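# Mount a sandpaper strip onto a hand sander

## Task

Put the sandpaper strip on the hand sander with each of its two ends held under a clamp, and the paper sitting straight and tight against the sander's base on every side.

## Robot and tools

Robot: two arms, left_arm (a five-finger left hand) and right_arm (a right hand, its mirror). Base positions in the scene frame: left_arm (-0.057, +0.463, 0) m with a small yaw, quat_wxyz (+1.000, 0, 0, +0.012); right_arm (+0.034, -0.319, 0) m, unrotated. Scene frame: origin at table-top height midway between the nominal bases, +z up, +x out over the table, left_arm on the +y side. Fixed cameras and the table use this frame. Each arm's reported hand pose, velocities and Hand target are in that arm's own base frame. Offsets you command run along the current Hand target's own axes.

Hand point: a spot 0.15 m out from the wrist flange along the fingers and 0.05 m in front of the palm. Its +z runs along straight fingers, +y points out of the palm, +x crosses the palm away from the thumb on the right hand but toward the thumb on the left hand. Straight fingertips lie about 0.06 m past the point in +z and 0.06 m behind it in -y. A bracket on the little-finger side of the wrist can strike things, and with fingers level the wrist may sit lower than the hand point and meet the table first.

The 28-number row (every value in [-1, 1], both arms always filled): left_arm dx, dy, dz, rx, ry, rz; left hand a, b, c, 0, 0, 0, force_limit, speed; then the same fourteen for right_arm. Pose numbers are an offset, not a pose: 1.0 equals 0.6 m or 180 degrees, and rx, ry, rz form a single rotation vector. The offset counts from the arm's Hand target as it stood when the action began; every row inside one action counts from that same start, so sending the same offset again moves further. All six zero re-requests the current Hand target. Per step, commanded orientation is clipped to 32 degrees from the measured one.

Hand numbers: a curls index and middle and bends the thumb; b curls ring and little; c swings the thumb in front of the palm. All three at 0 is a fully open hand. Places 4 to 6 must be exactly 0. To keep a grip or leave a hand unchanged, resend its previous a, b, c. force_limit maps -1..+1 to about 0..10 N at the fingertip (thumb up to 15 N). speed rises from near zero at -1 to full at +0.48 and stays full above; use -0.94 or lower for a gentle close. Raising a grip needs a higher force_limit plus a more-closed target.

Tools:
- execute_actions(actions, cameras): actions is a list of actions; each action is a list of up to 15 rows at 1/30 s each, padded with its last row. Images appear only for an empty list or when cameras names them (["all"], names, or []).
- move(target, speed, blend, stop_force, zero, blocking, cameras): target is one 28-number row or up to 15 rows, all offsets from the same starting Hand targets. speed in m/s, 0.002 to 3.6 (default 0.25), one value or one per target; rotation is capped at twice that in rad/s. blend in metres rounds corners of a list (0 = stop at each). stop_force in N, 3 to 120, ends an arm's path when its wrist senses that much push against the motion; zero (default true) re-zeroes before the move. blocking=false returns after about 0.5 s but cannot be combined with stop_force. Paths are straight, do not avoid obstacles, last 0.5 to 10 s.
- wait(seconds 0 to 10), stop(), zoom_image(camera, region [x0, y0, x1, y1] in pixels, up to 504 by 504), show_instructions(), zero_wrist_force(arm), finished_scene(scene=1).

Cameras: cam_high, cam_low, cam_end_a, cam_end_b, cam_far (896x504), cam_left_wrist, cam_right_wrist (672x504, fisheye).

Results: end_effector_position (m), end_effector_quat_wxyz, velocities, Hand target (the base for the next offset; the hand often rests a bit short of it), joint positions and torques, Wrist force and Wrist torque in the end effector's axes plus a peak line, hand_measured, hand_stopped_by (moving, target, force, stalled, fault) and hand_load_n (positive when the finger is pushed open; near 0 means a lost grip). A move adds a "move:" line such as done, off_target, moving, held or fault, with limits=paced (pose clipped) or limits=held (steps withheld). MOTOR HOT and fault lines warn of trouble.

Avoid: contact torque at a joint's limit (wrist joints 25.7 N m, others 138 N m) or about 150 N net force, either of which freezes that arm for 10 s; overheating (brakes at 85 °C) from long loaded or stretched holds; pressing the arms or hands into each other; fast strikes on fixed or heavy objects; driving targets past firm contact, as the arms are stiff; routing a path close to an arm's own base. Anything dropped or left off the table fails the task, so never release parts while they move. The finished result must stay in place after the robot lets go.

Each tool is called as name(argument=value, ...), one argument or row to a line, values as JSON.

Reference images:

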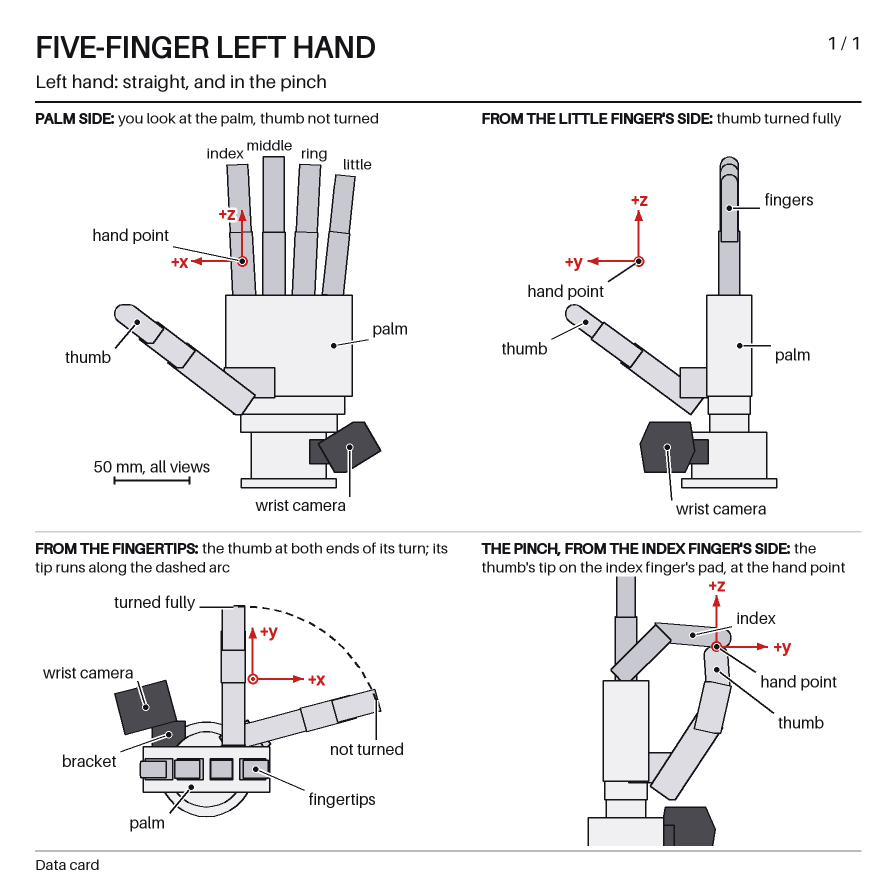

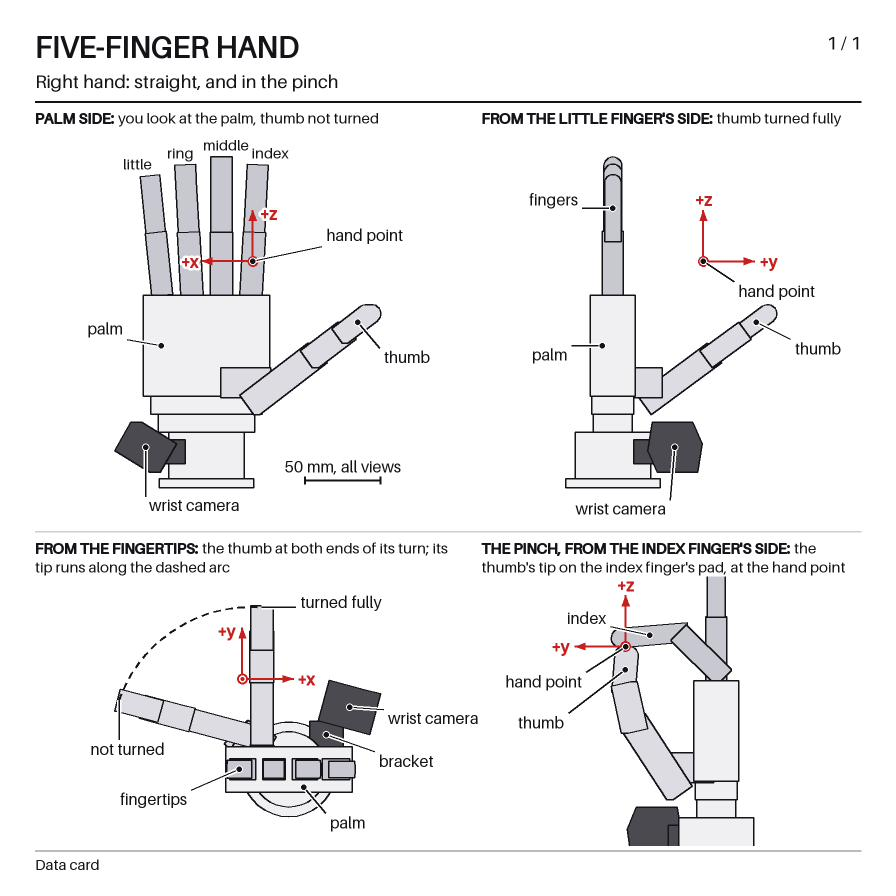

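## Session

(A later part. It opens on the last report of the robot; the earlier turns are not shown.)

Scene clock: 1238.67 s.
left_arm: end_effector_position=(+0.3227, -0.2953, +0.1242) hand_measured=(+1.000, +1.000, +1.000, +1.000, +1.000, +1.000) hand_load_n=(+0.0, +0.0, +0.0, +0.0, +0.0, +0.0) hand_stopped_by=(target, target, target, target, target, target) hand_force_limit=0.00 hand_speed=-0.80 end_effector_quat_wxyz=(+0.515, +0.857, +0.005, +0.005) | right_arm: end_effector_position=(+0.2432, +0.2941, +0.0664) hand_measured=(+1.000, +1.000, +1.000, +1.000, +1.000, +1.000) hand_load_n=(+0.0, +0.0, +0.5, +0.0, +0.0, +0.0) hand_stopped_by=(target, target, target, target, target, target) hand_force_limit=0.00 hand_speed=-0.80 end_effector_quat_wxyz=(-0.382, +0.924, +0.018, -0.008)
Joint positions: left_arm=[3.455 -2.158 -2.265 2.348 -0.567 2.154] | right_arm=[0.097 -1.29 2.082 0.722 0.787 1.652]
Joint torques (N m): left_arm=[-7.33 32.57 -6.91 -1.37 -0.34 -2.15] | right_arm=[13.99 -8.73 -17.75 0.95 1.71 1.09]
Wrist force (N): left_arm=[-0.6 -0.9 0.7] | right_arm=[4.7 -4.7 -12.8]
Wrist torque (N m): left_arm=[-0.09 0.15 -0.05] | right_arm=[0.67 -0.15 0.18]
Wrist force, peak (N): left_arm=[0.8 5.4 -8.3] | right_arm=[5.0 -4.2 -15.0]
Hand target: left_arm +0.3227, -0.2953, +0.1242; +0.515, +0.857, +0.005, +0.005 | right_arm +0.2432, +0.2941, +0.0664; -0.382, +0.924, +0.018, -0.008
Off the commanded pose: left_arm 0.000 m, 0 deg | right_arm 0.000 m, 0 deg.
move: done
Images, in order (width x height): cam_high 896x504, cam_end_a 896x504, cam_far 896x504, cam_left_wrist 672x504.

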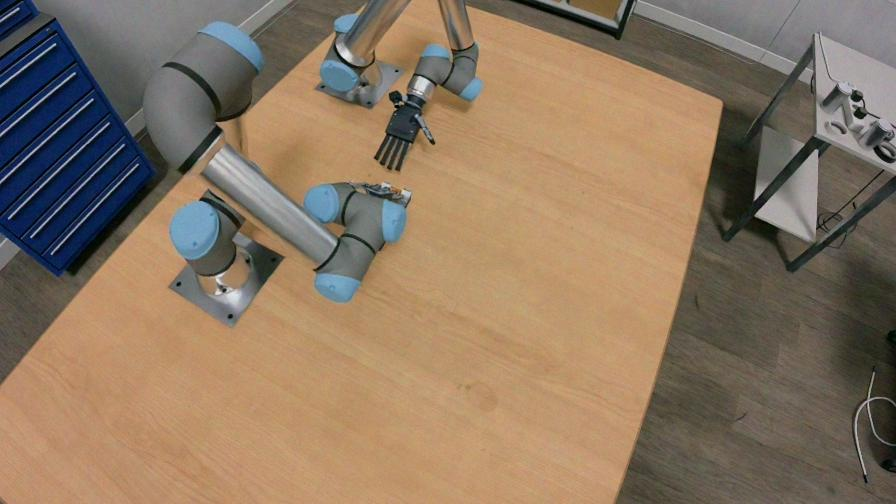

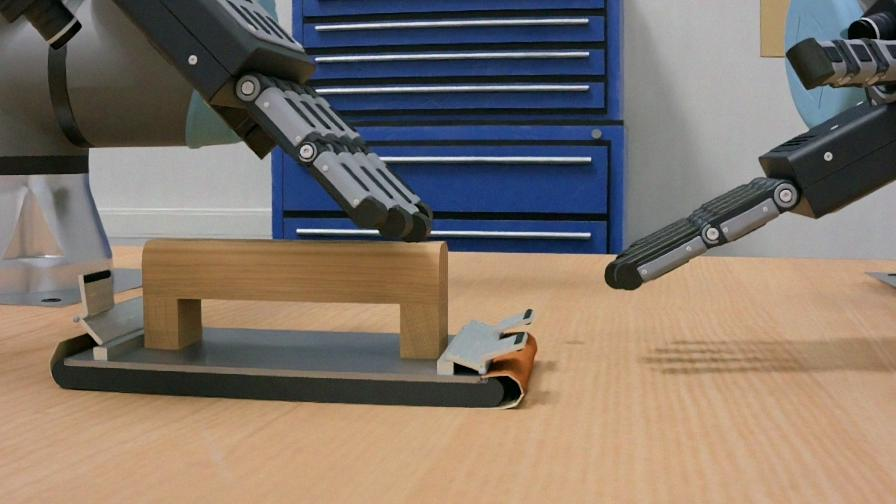

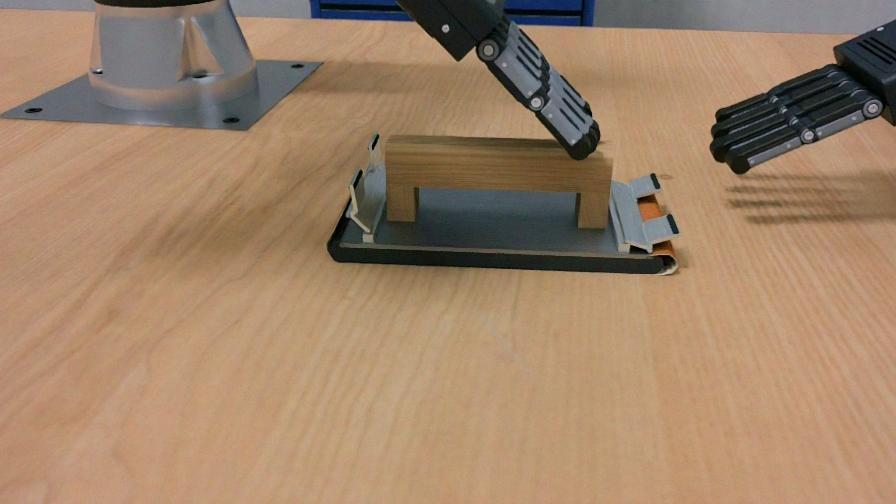

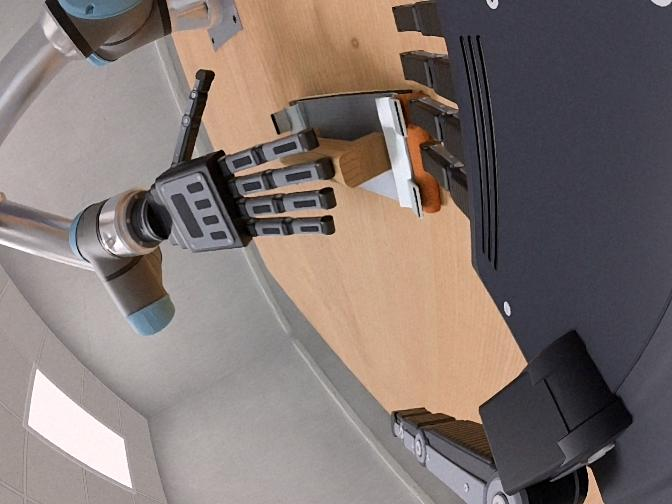

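move(
  target=[-0.0257,-0.0158,0.0553,0,0,0, 0,0,0,0,0,0, 0,-0.8, 0,0,0,0,0,0, 0,0,0,0,0,0, 0,-0.8],
  speed=0.05,
  stop_force=8,
  cameras=["cam_end_a","cam_far","cam_left_wrist"],
)

zoom_image(
  camera="cam_end_a",
  region=[440, 250, 620, 430],
)

zoom_image(
  camera="cam_far",
  region=[600, 130, 760, 290],
)

zoom_image(
  camera="cam_left_wrist",
  region=[250, 50, 500, 250],
)

Scene clock: 1264.20 s.
left_arm: end_effector_position=(+0.3077, -0.3203, +0.1002) hand_measured=(+1.000, +1.000, +1.000, +1.000, +1.000, +1.000) hand_load_n=(+0.0, +0.0, +0.0, +0.0, +0.0, +0.0) hand_stopped_by=(target, target, target, target, target, target) hand_force_limit=0.00 hand_speed=-0.80 end_effector_quat_wxyz=(+0.515, +0.857, +0.005, +0.005) | right_arm: end_effector_position=(+0.2432, +0.2941, +0.0664) hand_measured=(+1.000, +1.000, +1.000, +1.000, +1.000, +1.000) hand_load_n=(+0.5, -0.5, +0.5, -0.5, +0.0, +0.0) hand_stopped_by=(target, target, target, target, target, target) hand_force_limit=0.00 hand_speed=-0.80 end_effector_quat_wxyz=(-0.382, +0.924, +0.018, -0.008)
Joint positions: left_arm=[3.377 -2.193 -2.278 2.512 -0.533 2.018] | right_arm=[0.097 -1.29 2.082 0.722 0.787 1.652]
Joint torques (N m): left_arm=[-6.74 17.16 -7.44 -1.08 2.21 -1.88] | right_arm=[14.26 -8.62 -16.75 2.77 1.66 0.89]
Wrist force (N): left_arm=[-0.8 -0.8 0.7] | right_arm=[4.8 -5.0 -13.1]
Wrist torque (N m): left_arm=[-0.09 0.18 -0.06] | right_arm=[0.65 -0.16 0.18]
Wrist force, peak (N): left_arm=[-0.8 -1.0 1.1] | right_arm=[5.0 -5.2 -13.5]
Hand target: left_arm +0.3077, -0.3203, +0.1002; +0.515, +0.857, +0.005, +0.005 | right_arm +0.2432, +0.2941, +0.0664; -0.382, +0.924, +0.018, -0.008
Off the commanded pose: left_arm 0.000 m, 0 deg | right_arm 0.000 m, 0 deg.
move: done
Images, in order (width x height): cam_end_a 896x504, cam_far 896x504, cam_left_wrist 672x504.

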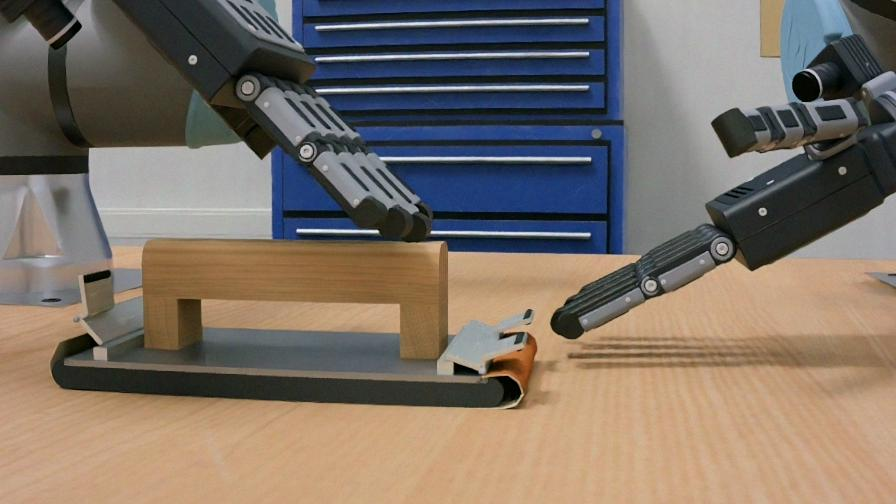

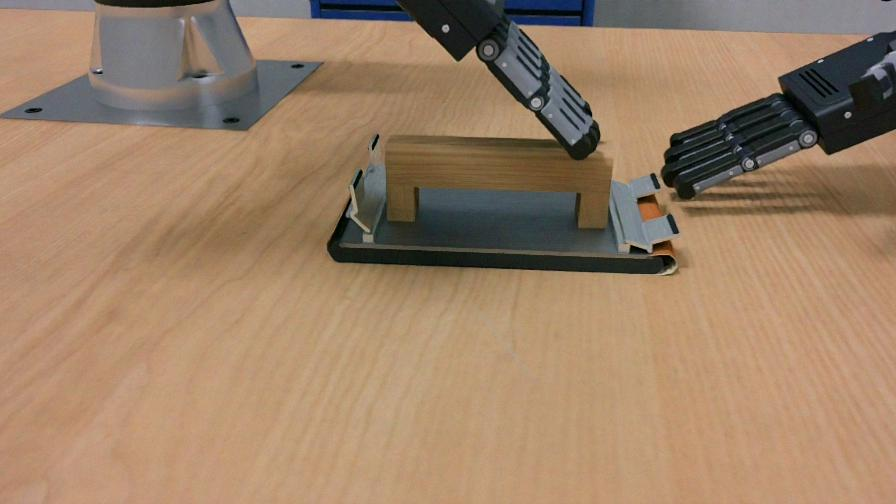

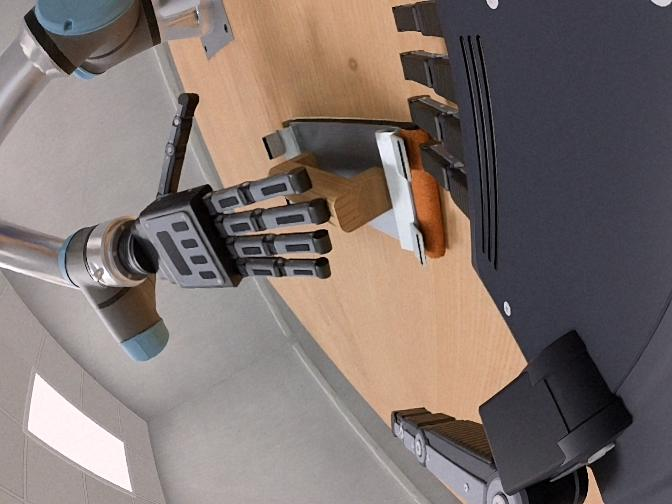

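Scaled by 2.800 from the camera's 896x504 image, which has a finer 1280x720 frame.

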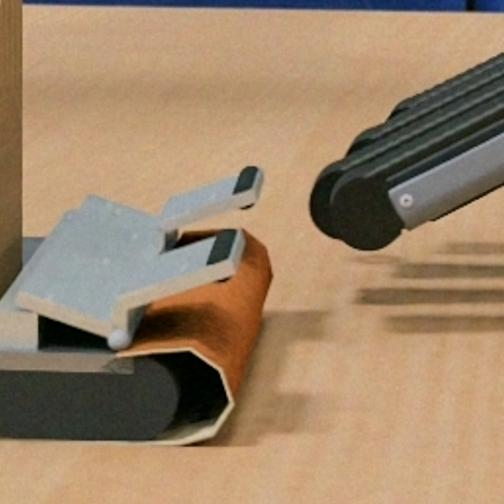

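Scaled by 3.150 from the camera's 896x504 image, which has a finer 1280x720 frame.

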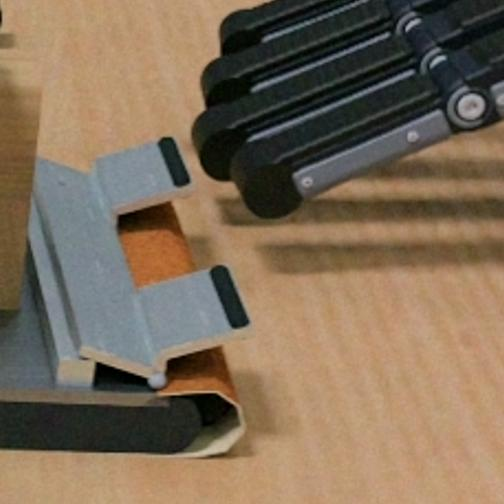

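Scaled by 2.016 from the camera's 672x504 image, which has a finer 960x720 frame.

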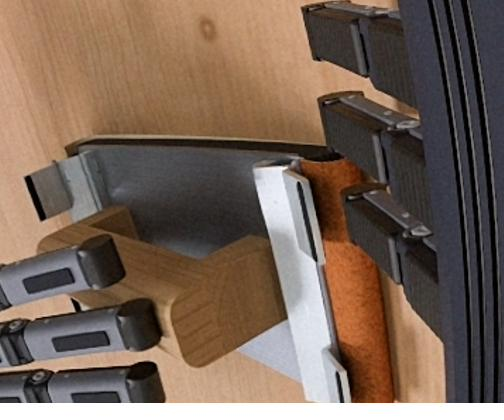

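move(
  target=[
    [0,-0.0057,0.0105,0,0,0, 0,0,0,0,0,0, 0,-0.8, 0,0,0,0,0,0, 0,0,0,0,0,0, 0,-0.8],
    [0,0.002,0.0252,0,0,0, 0,0,0,0,0,0, 0,-0.8, 0,0,0,0,0,0, 0,0,0,0,0,0, 0,-0.8],
  ],
  speed=0.03,
  stop_force=6,
  cameras=["cam_end_a","cam_far","cam_left_wrist"],
)

zoom_image(
  camera="cam_end_a",
  region=[440, 250, 620, 430],
)

zoom_image(
  camera="cam_far",
  region=[600, 130, 760, 290],
)

zoom_image(
  camera="cam_left_wrist",
  region=[350, 80, 500, 230],
)

Scene clock: 1278.73 s.
left_arm: end_effector_position=(+0.3079, -0.3342, +0.0941) hand_measured=(+1.000, +1.000, +1.000, +1.000, +1.000, +1.000) hand_load_n=(+0.0, +0.0, +0.0, +0.0, +0.0, +0.0) hand_stopped_by=(target, target, target, target, target, target) hand_force_limit=0.00 hand_speed=-0.80 end_effector_quat_wxyz=(+0.515, +0.857, +0.005, +0.005) | right_arm: end_effector_position=(+0.2432, +0.2941, +0.0664) hand_measured=(+1.000, +1.000, +1.000, +1.000, +1.000, +1.000) hand_load_n=(+0.0, +0.0, +0.5, -0.5, +0.0, +0.0) hand_stopped_by=(target, target, target, target, target, target) hand_force_limit=0.00 hand_speed=-0.80 end_effector_quat_wxyz=(-0.382, +0.924, +0.018, -0.008)
Joint positions: left_arm=[3.322 -2.192 -2.258 2.58 -0.515 1.916] | right_arm=[0.097 -1.29 2.082 0.722 0.787 1.652]
Joint torques (N m): left_arm=[-7.81 32.5 11.25 -1.05 2.46 -1.85] | right_arm=[14.34 -8.82 -16 3.34 1.72 0.82]
Wrist force (N): left_arm=[-1.3 -1.5 -1.7] | right_arm=[4.9 -4.9 -13.2]
Wrist torque (N m): left_arm=[0.05 0.13 -0.08] | right_arm=[0.64 -0.16 0.18]
Wrist force, peak (N): left_arm=[-1.3 -1.6 -1.8] | right_arm=[5.0 -4.9 -13.7]
Hand target: left_arm +0.3079, -0.3342, +0.0941; +0.515, +0.857, +0.005, +0.005 | right_arm +0.2432, +0.2941, +0.0664; -0.382, +0.924, +0.018, -0.008
Off the commanded pose: left_arm 0.000 m, 0 deg | right_arm 0.000 m, 0 deg.
move: done
Images, in order (width x height): cam_end_a 896x504, cam_far 896x504, cam_left_wrist 672x504.

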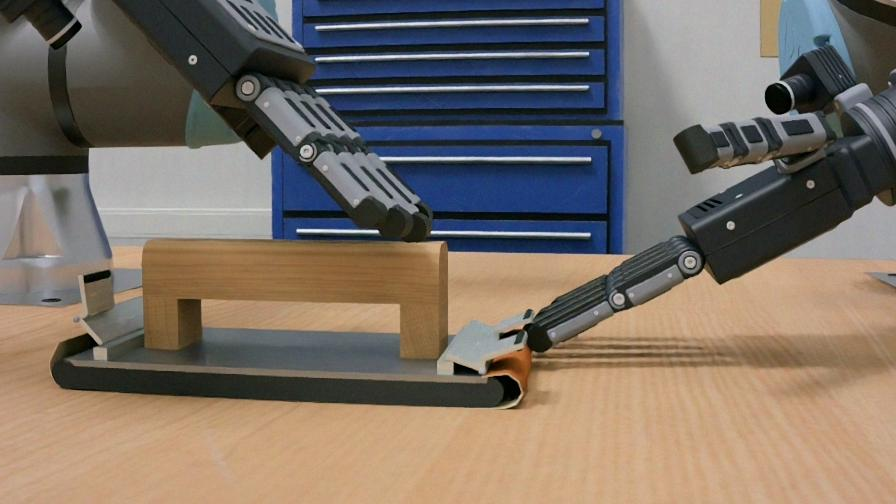

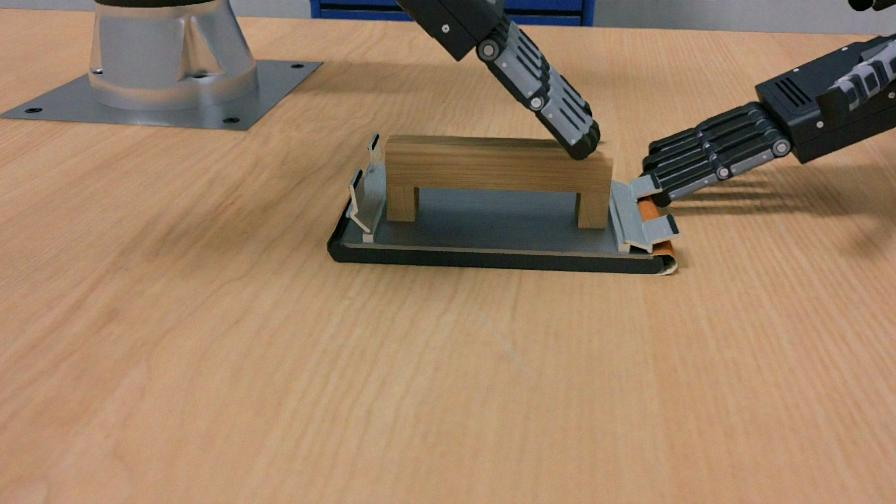

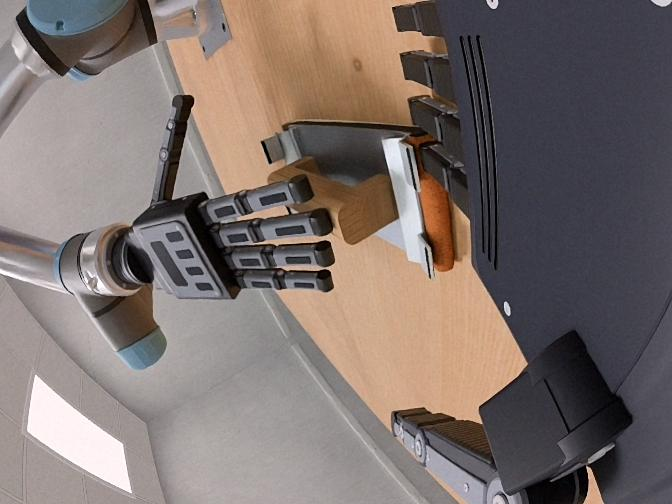

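Scaled by 2.800 from the camera's 896x504 image, which has a finer 1280x720 frame.

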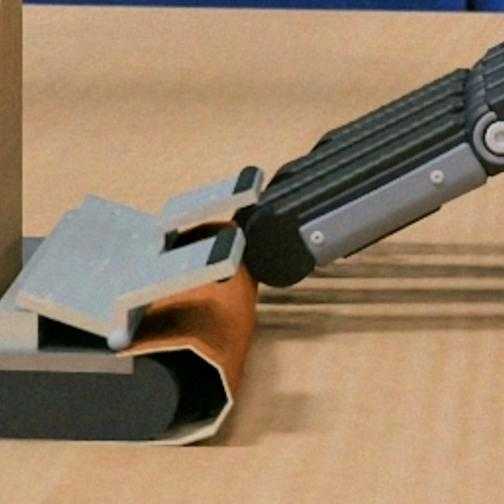

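Scaled by 3.150 from the camera's 896x504 image, which has a finer 1280x720 frame.

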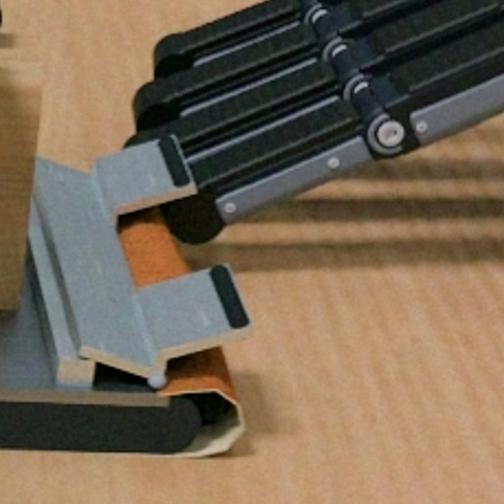

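Scaled by 3.360 from the camera's 672x504 image, which has a finer 960x720 frame.

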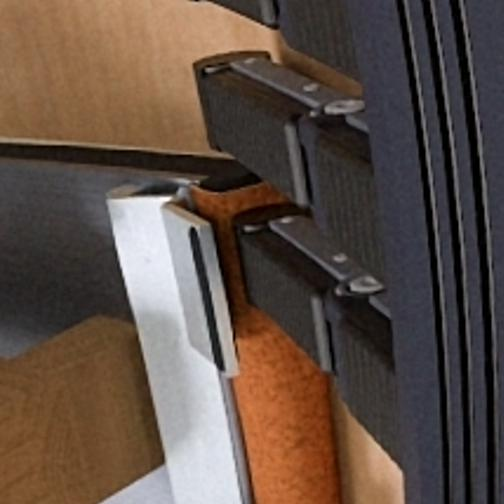

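move(
  target=[0,0.0014,0.0062,0,0,0, 0,0,0,0,0,0, 0,-0.8, 0,0,0,0,0,0, 0,0,0,0,0,0, 0,-0.8],
  speed=0.03,
  stop_force=10,
  cameras=["cam_end_a","cam_far"],
)

zoom_image(
  camera="cam_end_a",
  region=[440, 250, 620, 430],
)

zoom_image(
  camera="cam_far",
  region=[600, 130, 760, 290],
)

Scene clock: 1309.23 s.
left_arm: end_effector_position=(+0.3080, -0.3379, +0.0931) hand_measured=(+1.000, +1.000, +1.000, +1.000, +1.000, +1.000) hand_load_n=(+0.0, +0.0, +0.0, +0.0, +0.0, +0.0) hand_stopped_by=(target, target, target, target, target, target) hand_force_limit=0.00 hand_speed=-0.80 end_effector_quat_wxyz=(+0.515, +0.857, +0.005, +0.005) | right_arm: end_effector_position=(+0.2432, +0.2941, +0.0664) hand_measured=(+1.000, +1.000, +1.000, +1.000, +1.000, +1.000) hand_load_n=(+0.0, +0.0, +0.5, +0.0, +0.0, +0.0) hand_stopped_by=(target, target, target, target, target, target) hand_force_limit=0.00 hand_speed=-0.80 end_effector_quat_wxyz=(-0.382, +0.924, +0.018, -0.008)
Joint positions: left_arm=[3.308 -2.19 -2.253 2.597 -0.511 1.888] | right_arm=[0.097 -1.29 2.082 0.722 0.787 1.652]
Joint torques (N m): left_arm=[-7.9 33.43 11.03 -0.96 2.47 -1.83] | right_arm=[13.61 -9.28 -16.02 3.29 1.53 0.87]
Wrist force (N): left_arm=[-0.8 -1.2 -3.7] | right_arm=[4.9 -4.8 -13.3]
Wrist torque (N m): left_arm=[0.22 0.15 -0.07] | right_arm=[0.64 -0.16 0.18]
Wrist force, peak (N): left_arm=[-1.0 -1.1 -3.8] | right_arm=[4.8 -5.2 -13.6]
Hand target: left_arm +0.3080, -0.3379, +0.0931; +0.515, +0.857, +0.005, +0.005 | right_arm +0.2432, +0.2941, +0.0664; -0.382, +0.924, +0.018, -0.008
Off the commanded pose: left_arm 0.000 m, 0 deg | right_arm 0.000 m, 0 deg.
move: done
Images, in order (width x height): cam_end_a 896x504, cam_far 896x504.

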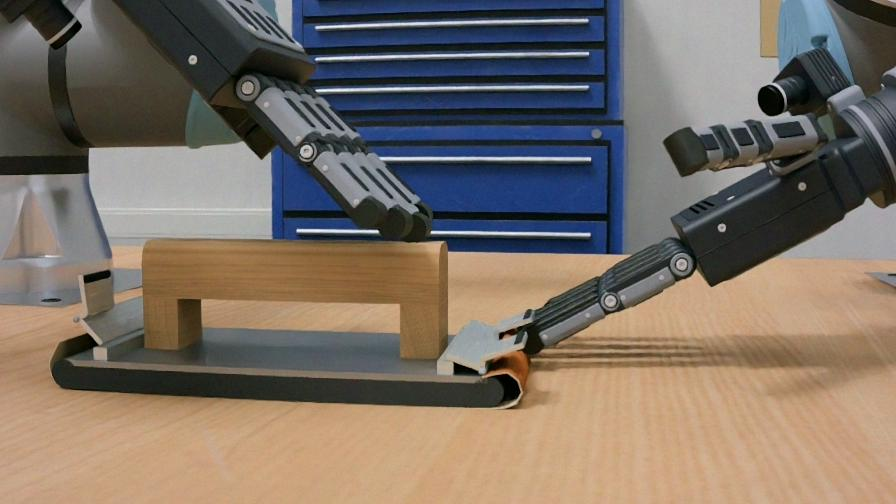

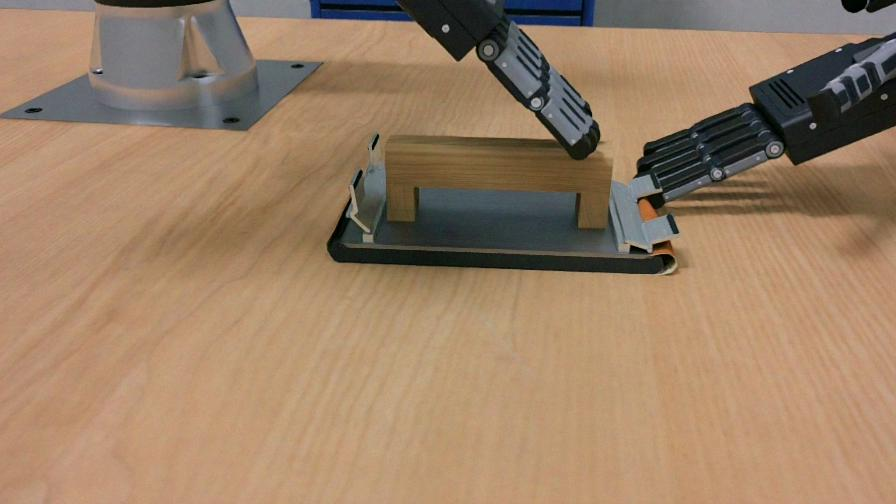

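Scaled by 2.800 from the camera's 896x504 image, which has a finer 1280x720 frame.

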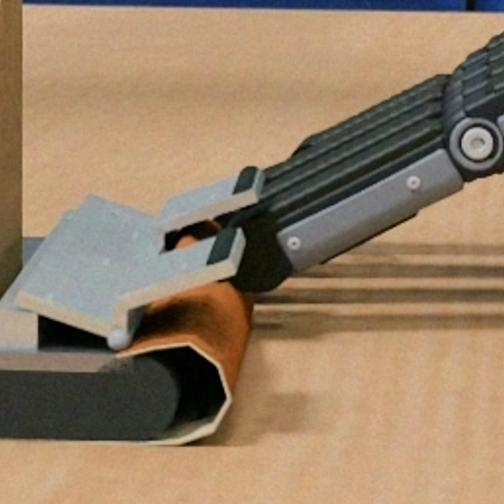

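Scaled by 3.150 from the camera's 896x504 image, which has a finer 1280x720 frame.

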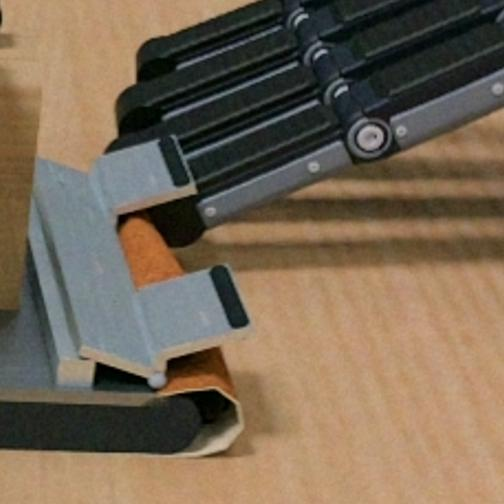

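move(
  target=[0,0.0147,-0.0078,0,0,0, 0,0,0,0,0,0, 0,-0.8, 0,0,0,0,0,0, 0,0,0,0,0,0, 0,-0.8],
  speed=0.012,
  stop_force=32,
  cameras=["cam_end_a","cam_far"],
)

zoom_image(
  camera="cam_end_a",
  region=[440, 250, 620, 430],
)

zoom_image(
  camera="cam_far",
  region=[600, 130, 760, 290],
)

Scene clock: 1329.23 s.
left_arm: end_effector_position=(+0.3080, -0.3379, +0.1031) hand_measured=(+1.000, +1.000, +1.000, +1.000, +1.000, +1.000) hand_load_n=(+0.0, +0.0, +0.0, +1.5, +0.0, +0.0) hand_stopped_by=(target, target, target, target, target, target) hand_force_limit=0.00 hand_speed=-0.80 end_effector_quat_wxyz=(+0.515, +0.857, +0.005, +0.005) | right_arm: end_effector_position=(+0.2432, +0.2941, +0.0664) hand_measured=(+1.000, +1.000, +1.000, +1.000, +1.000, +1.000) hand_load_n=(+0.0, +0.0, +1.5, +0.0, +0.0, +0.0) hand_stopped_by=(target, target, target, target, target, target) hand_force_limit=0.00 hand_speed=-0.80 end_effector_quat_wxyz=(-0.382, +0.924, +0.018, -0.008)
Joint positions: left_arm=[3.308 -2.161 -2.255 2.57 -0.511 1.888] | right_arm=[0.097 -1.29 2.082 0.722 0.787 1.652]
Joint torques (N m): left_arm=[-0.57 35.84 -6.62 -5.53 3.16 1.22] | right_arm=[13.84 -8.73 -14.76 3.35 1.6 0.66]
Wrist force (N): left_arm=[-0.8 -12.4 8.1] | right_arm=[6.4 -11.9 -12.3]
Wrist torque (N m): left_arm=[-0.13 0.10 -0.07] | right_arm=[0.95 -0.13 0.11]
Wrist force, peak (N): left_arm=[-1.7 -15.9 6.5] | right_arm=[7.1 -11.5 -15.7]
Hand target: left_arm +0.3080, -0.3379, +0.1031; +0.515, +0.857, +0.005, +0.005 | right_arm +0.2432, +0.2941, +0.0664; -0.382, +0.924, +0.018, -0.008
Off the commanded pose: left_arm 0.000 m, 0 deg | right_arm 0.000 m, 0 deg.
move: done
Images, in order (width x height): cam_end_a 896x504, cam_far 896x504.

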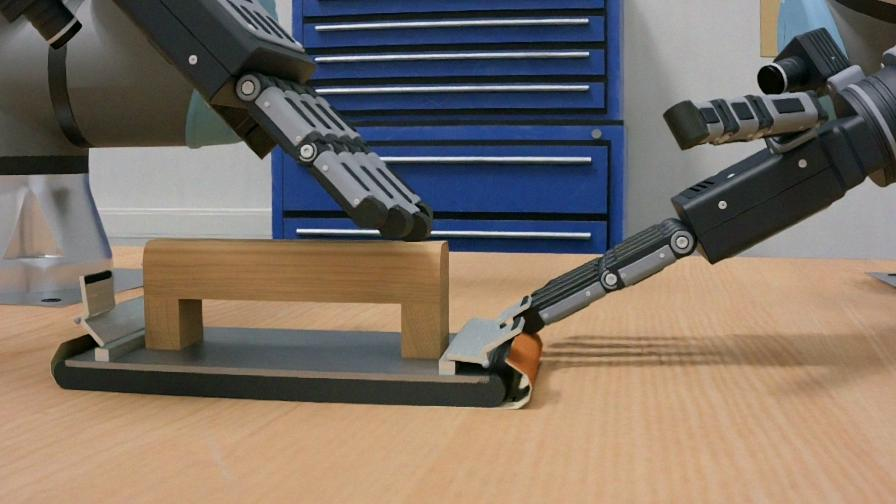

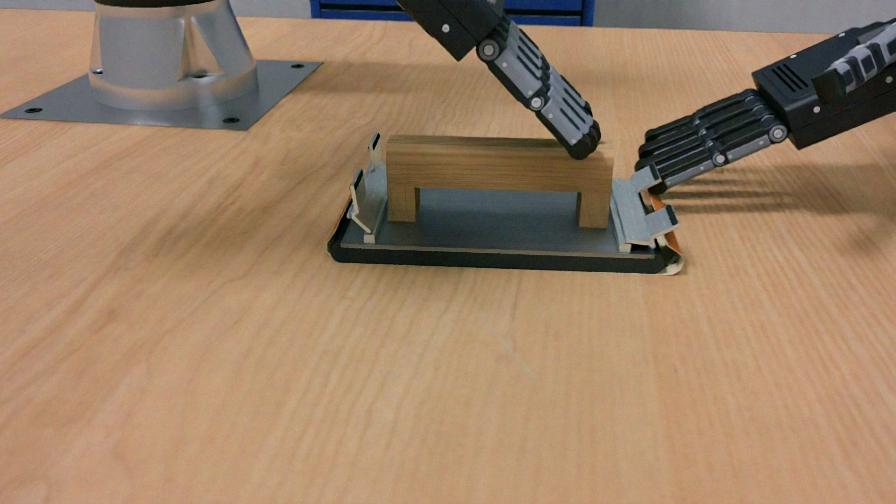

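Scaled by 2.800 from the camera's 896x504 image, which has a finer 1280x720 frame.

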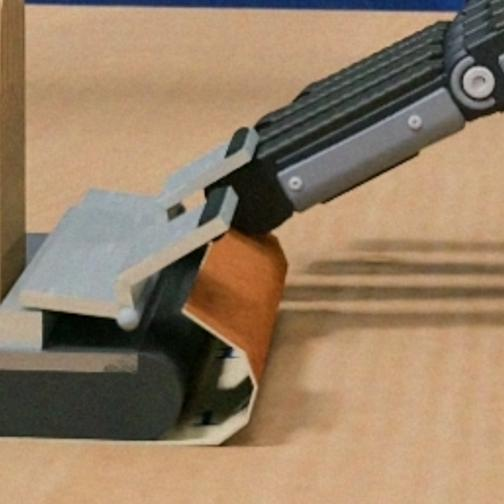

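Scaled by 3.150 from the camera's 896x504 image, which has a finer 1280x720 frame.

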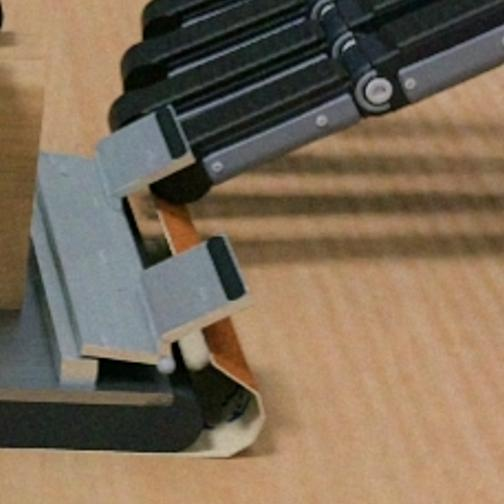

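move(
  target=[
    [0,0.0113,-0.002,0,0,0, 0,0,0,0,0,0, 0,-0.8, 0,0,0,0,0,0, 0,0,0,0,0,0, 0,-0.8],
    [0,0.0257,-0.0048,0,0,0, 0,0,0,0,0,0, 0,-0.8, 0,0,0,0,0,0, 0,0,0,0,0,0, 0,-0.8],
    [0,0.0388,-0.0012,0,0,0, 0,0,0,0,0,0, 0,-0.8, 0,0,0,0,0,0, 0,0,0,0,0,0, 0,-0.8],
    [0,0.0433,0.0015,0,0,0, 0,0,0,0,0,0, 0,-0.8, 0,0,0,0,0,0, 0,0,0,0,0,0, 0,-0.8],
  ],
  speed=0.02,
  blend=0.003,
  stop_force=25,
  cameras=["cam_end_a","cam_far"],
)

zoom_image(
  camera="cam_end_a",
  region=[420, 230, 620, 430],
)

zoom_image(
  camera="cam_far",
  region=[580, 110, 760, 290],
)

Scene clock: 1347.07 s.
left_arm: end_effector_position=(+0.3081, -0.3509, +0.1256) hand_measured=(+1.000, +1.000, +1.000, +1.000, +1.000, +1.000) hand_load_n=(+0.0, +0.0, +0.0, +0.5, +0.0, +0.0) hand_stopped_by=(target, target, target, target, target, target) hand_force_limit=0.00 hand_speed=-0.80 end_effector_quat_wxyz=(+0.515, +0.857, +0.005, +0.005) | right_arm: end_effector_position=(+0.2432, +0.2941, +0.0664) hand_measured=(+1.000, +1.000, +1.000, +1.000, +1.000, +1.000) hand_load_n=(+0.5, -0.5, +1.0, +0.0, +0.0, +0.0) hand_stopped_by=(target, target, target, target, target, target) hand_force_limit=0.00 hand_speed=-0.80 end_effector_quat_wxyz=(-0.382, +0.924, +0.018, -0.008)
Joint positions: left_arm=[3.258 -2.08 -2.238 2.56 -0.499 1.787] | right_arm=[0.097 -1.29 2.082 0.722 0.787 1.652]
Joint torques (N m): left_arm=[-8.96 32.18 14.16 -1.32 3.59 -1.81] | right_arm=[6.76 -10.17 -13.87 3.32 1.52 0.5]
Wrist force (N): left_arm=[-1.0 -6.4 -3.2] | right_arm=[1.4 -7.7 -7.0]
Wrist torque (N m): left_arm=[0.33 0.13 -0.05] | right_arm=[0.43 -0.54 -0.08]
Wrist force, peak (N): left_arm=[-0.9 -13.1 8.3] | right_arm=[6.3 -12.3 -12.6]
Hand target: left_arm +0.3081, -0.3509, +0.1256; +0.515, +0.857, +0.005, +0.005 | right_arm +0.2432, +0.2941, +0.0664; -0.382, +0.924, +0.018, -0.008
Off the commanded pose: left_arm 0.000 m, 0 deg | right_arm 0.000 m, 0 deg.
move: done; blend cut to 0.0016 m at target 3
Images, in order (width x height): cam_end_a 896x504, cam_far 896x504.

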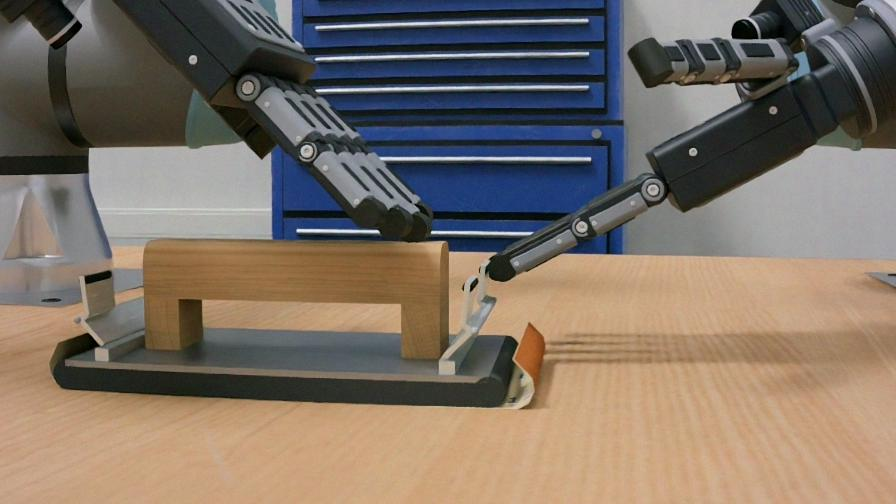

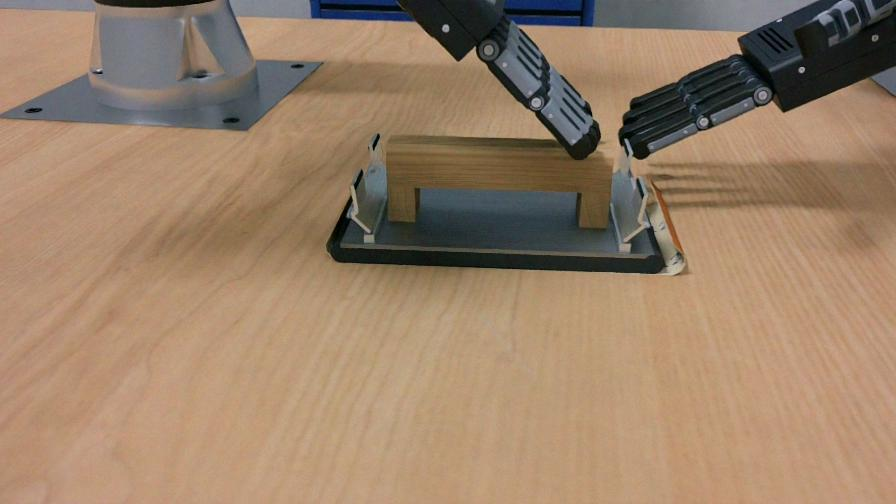

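Scaled by 2.520 from the camera's 896x504 image, which has a finer 1280x720 frame.

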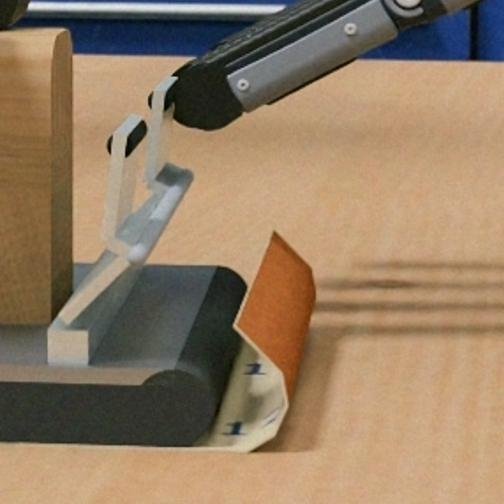

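Scaled by 2.800 from the camera's 896x504 image, which has a finer 1280x720 frame.

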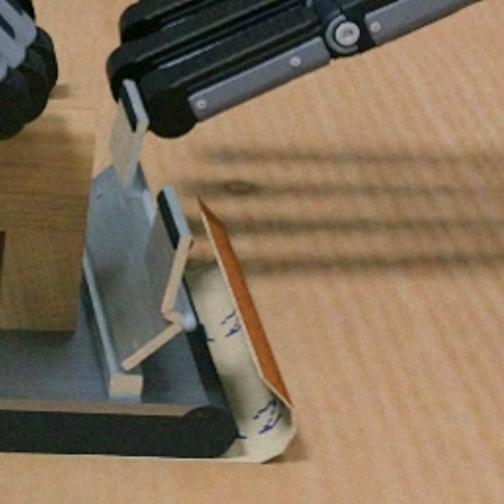

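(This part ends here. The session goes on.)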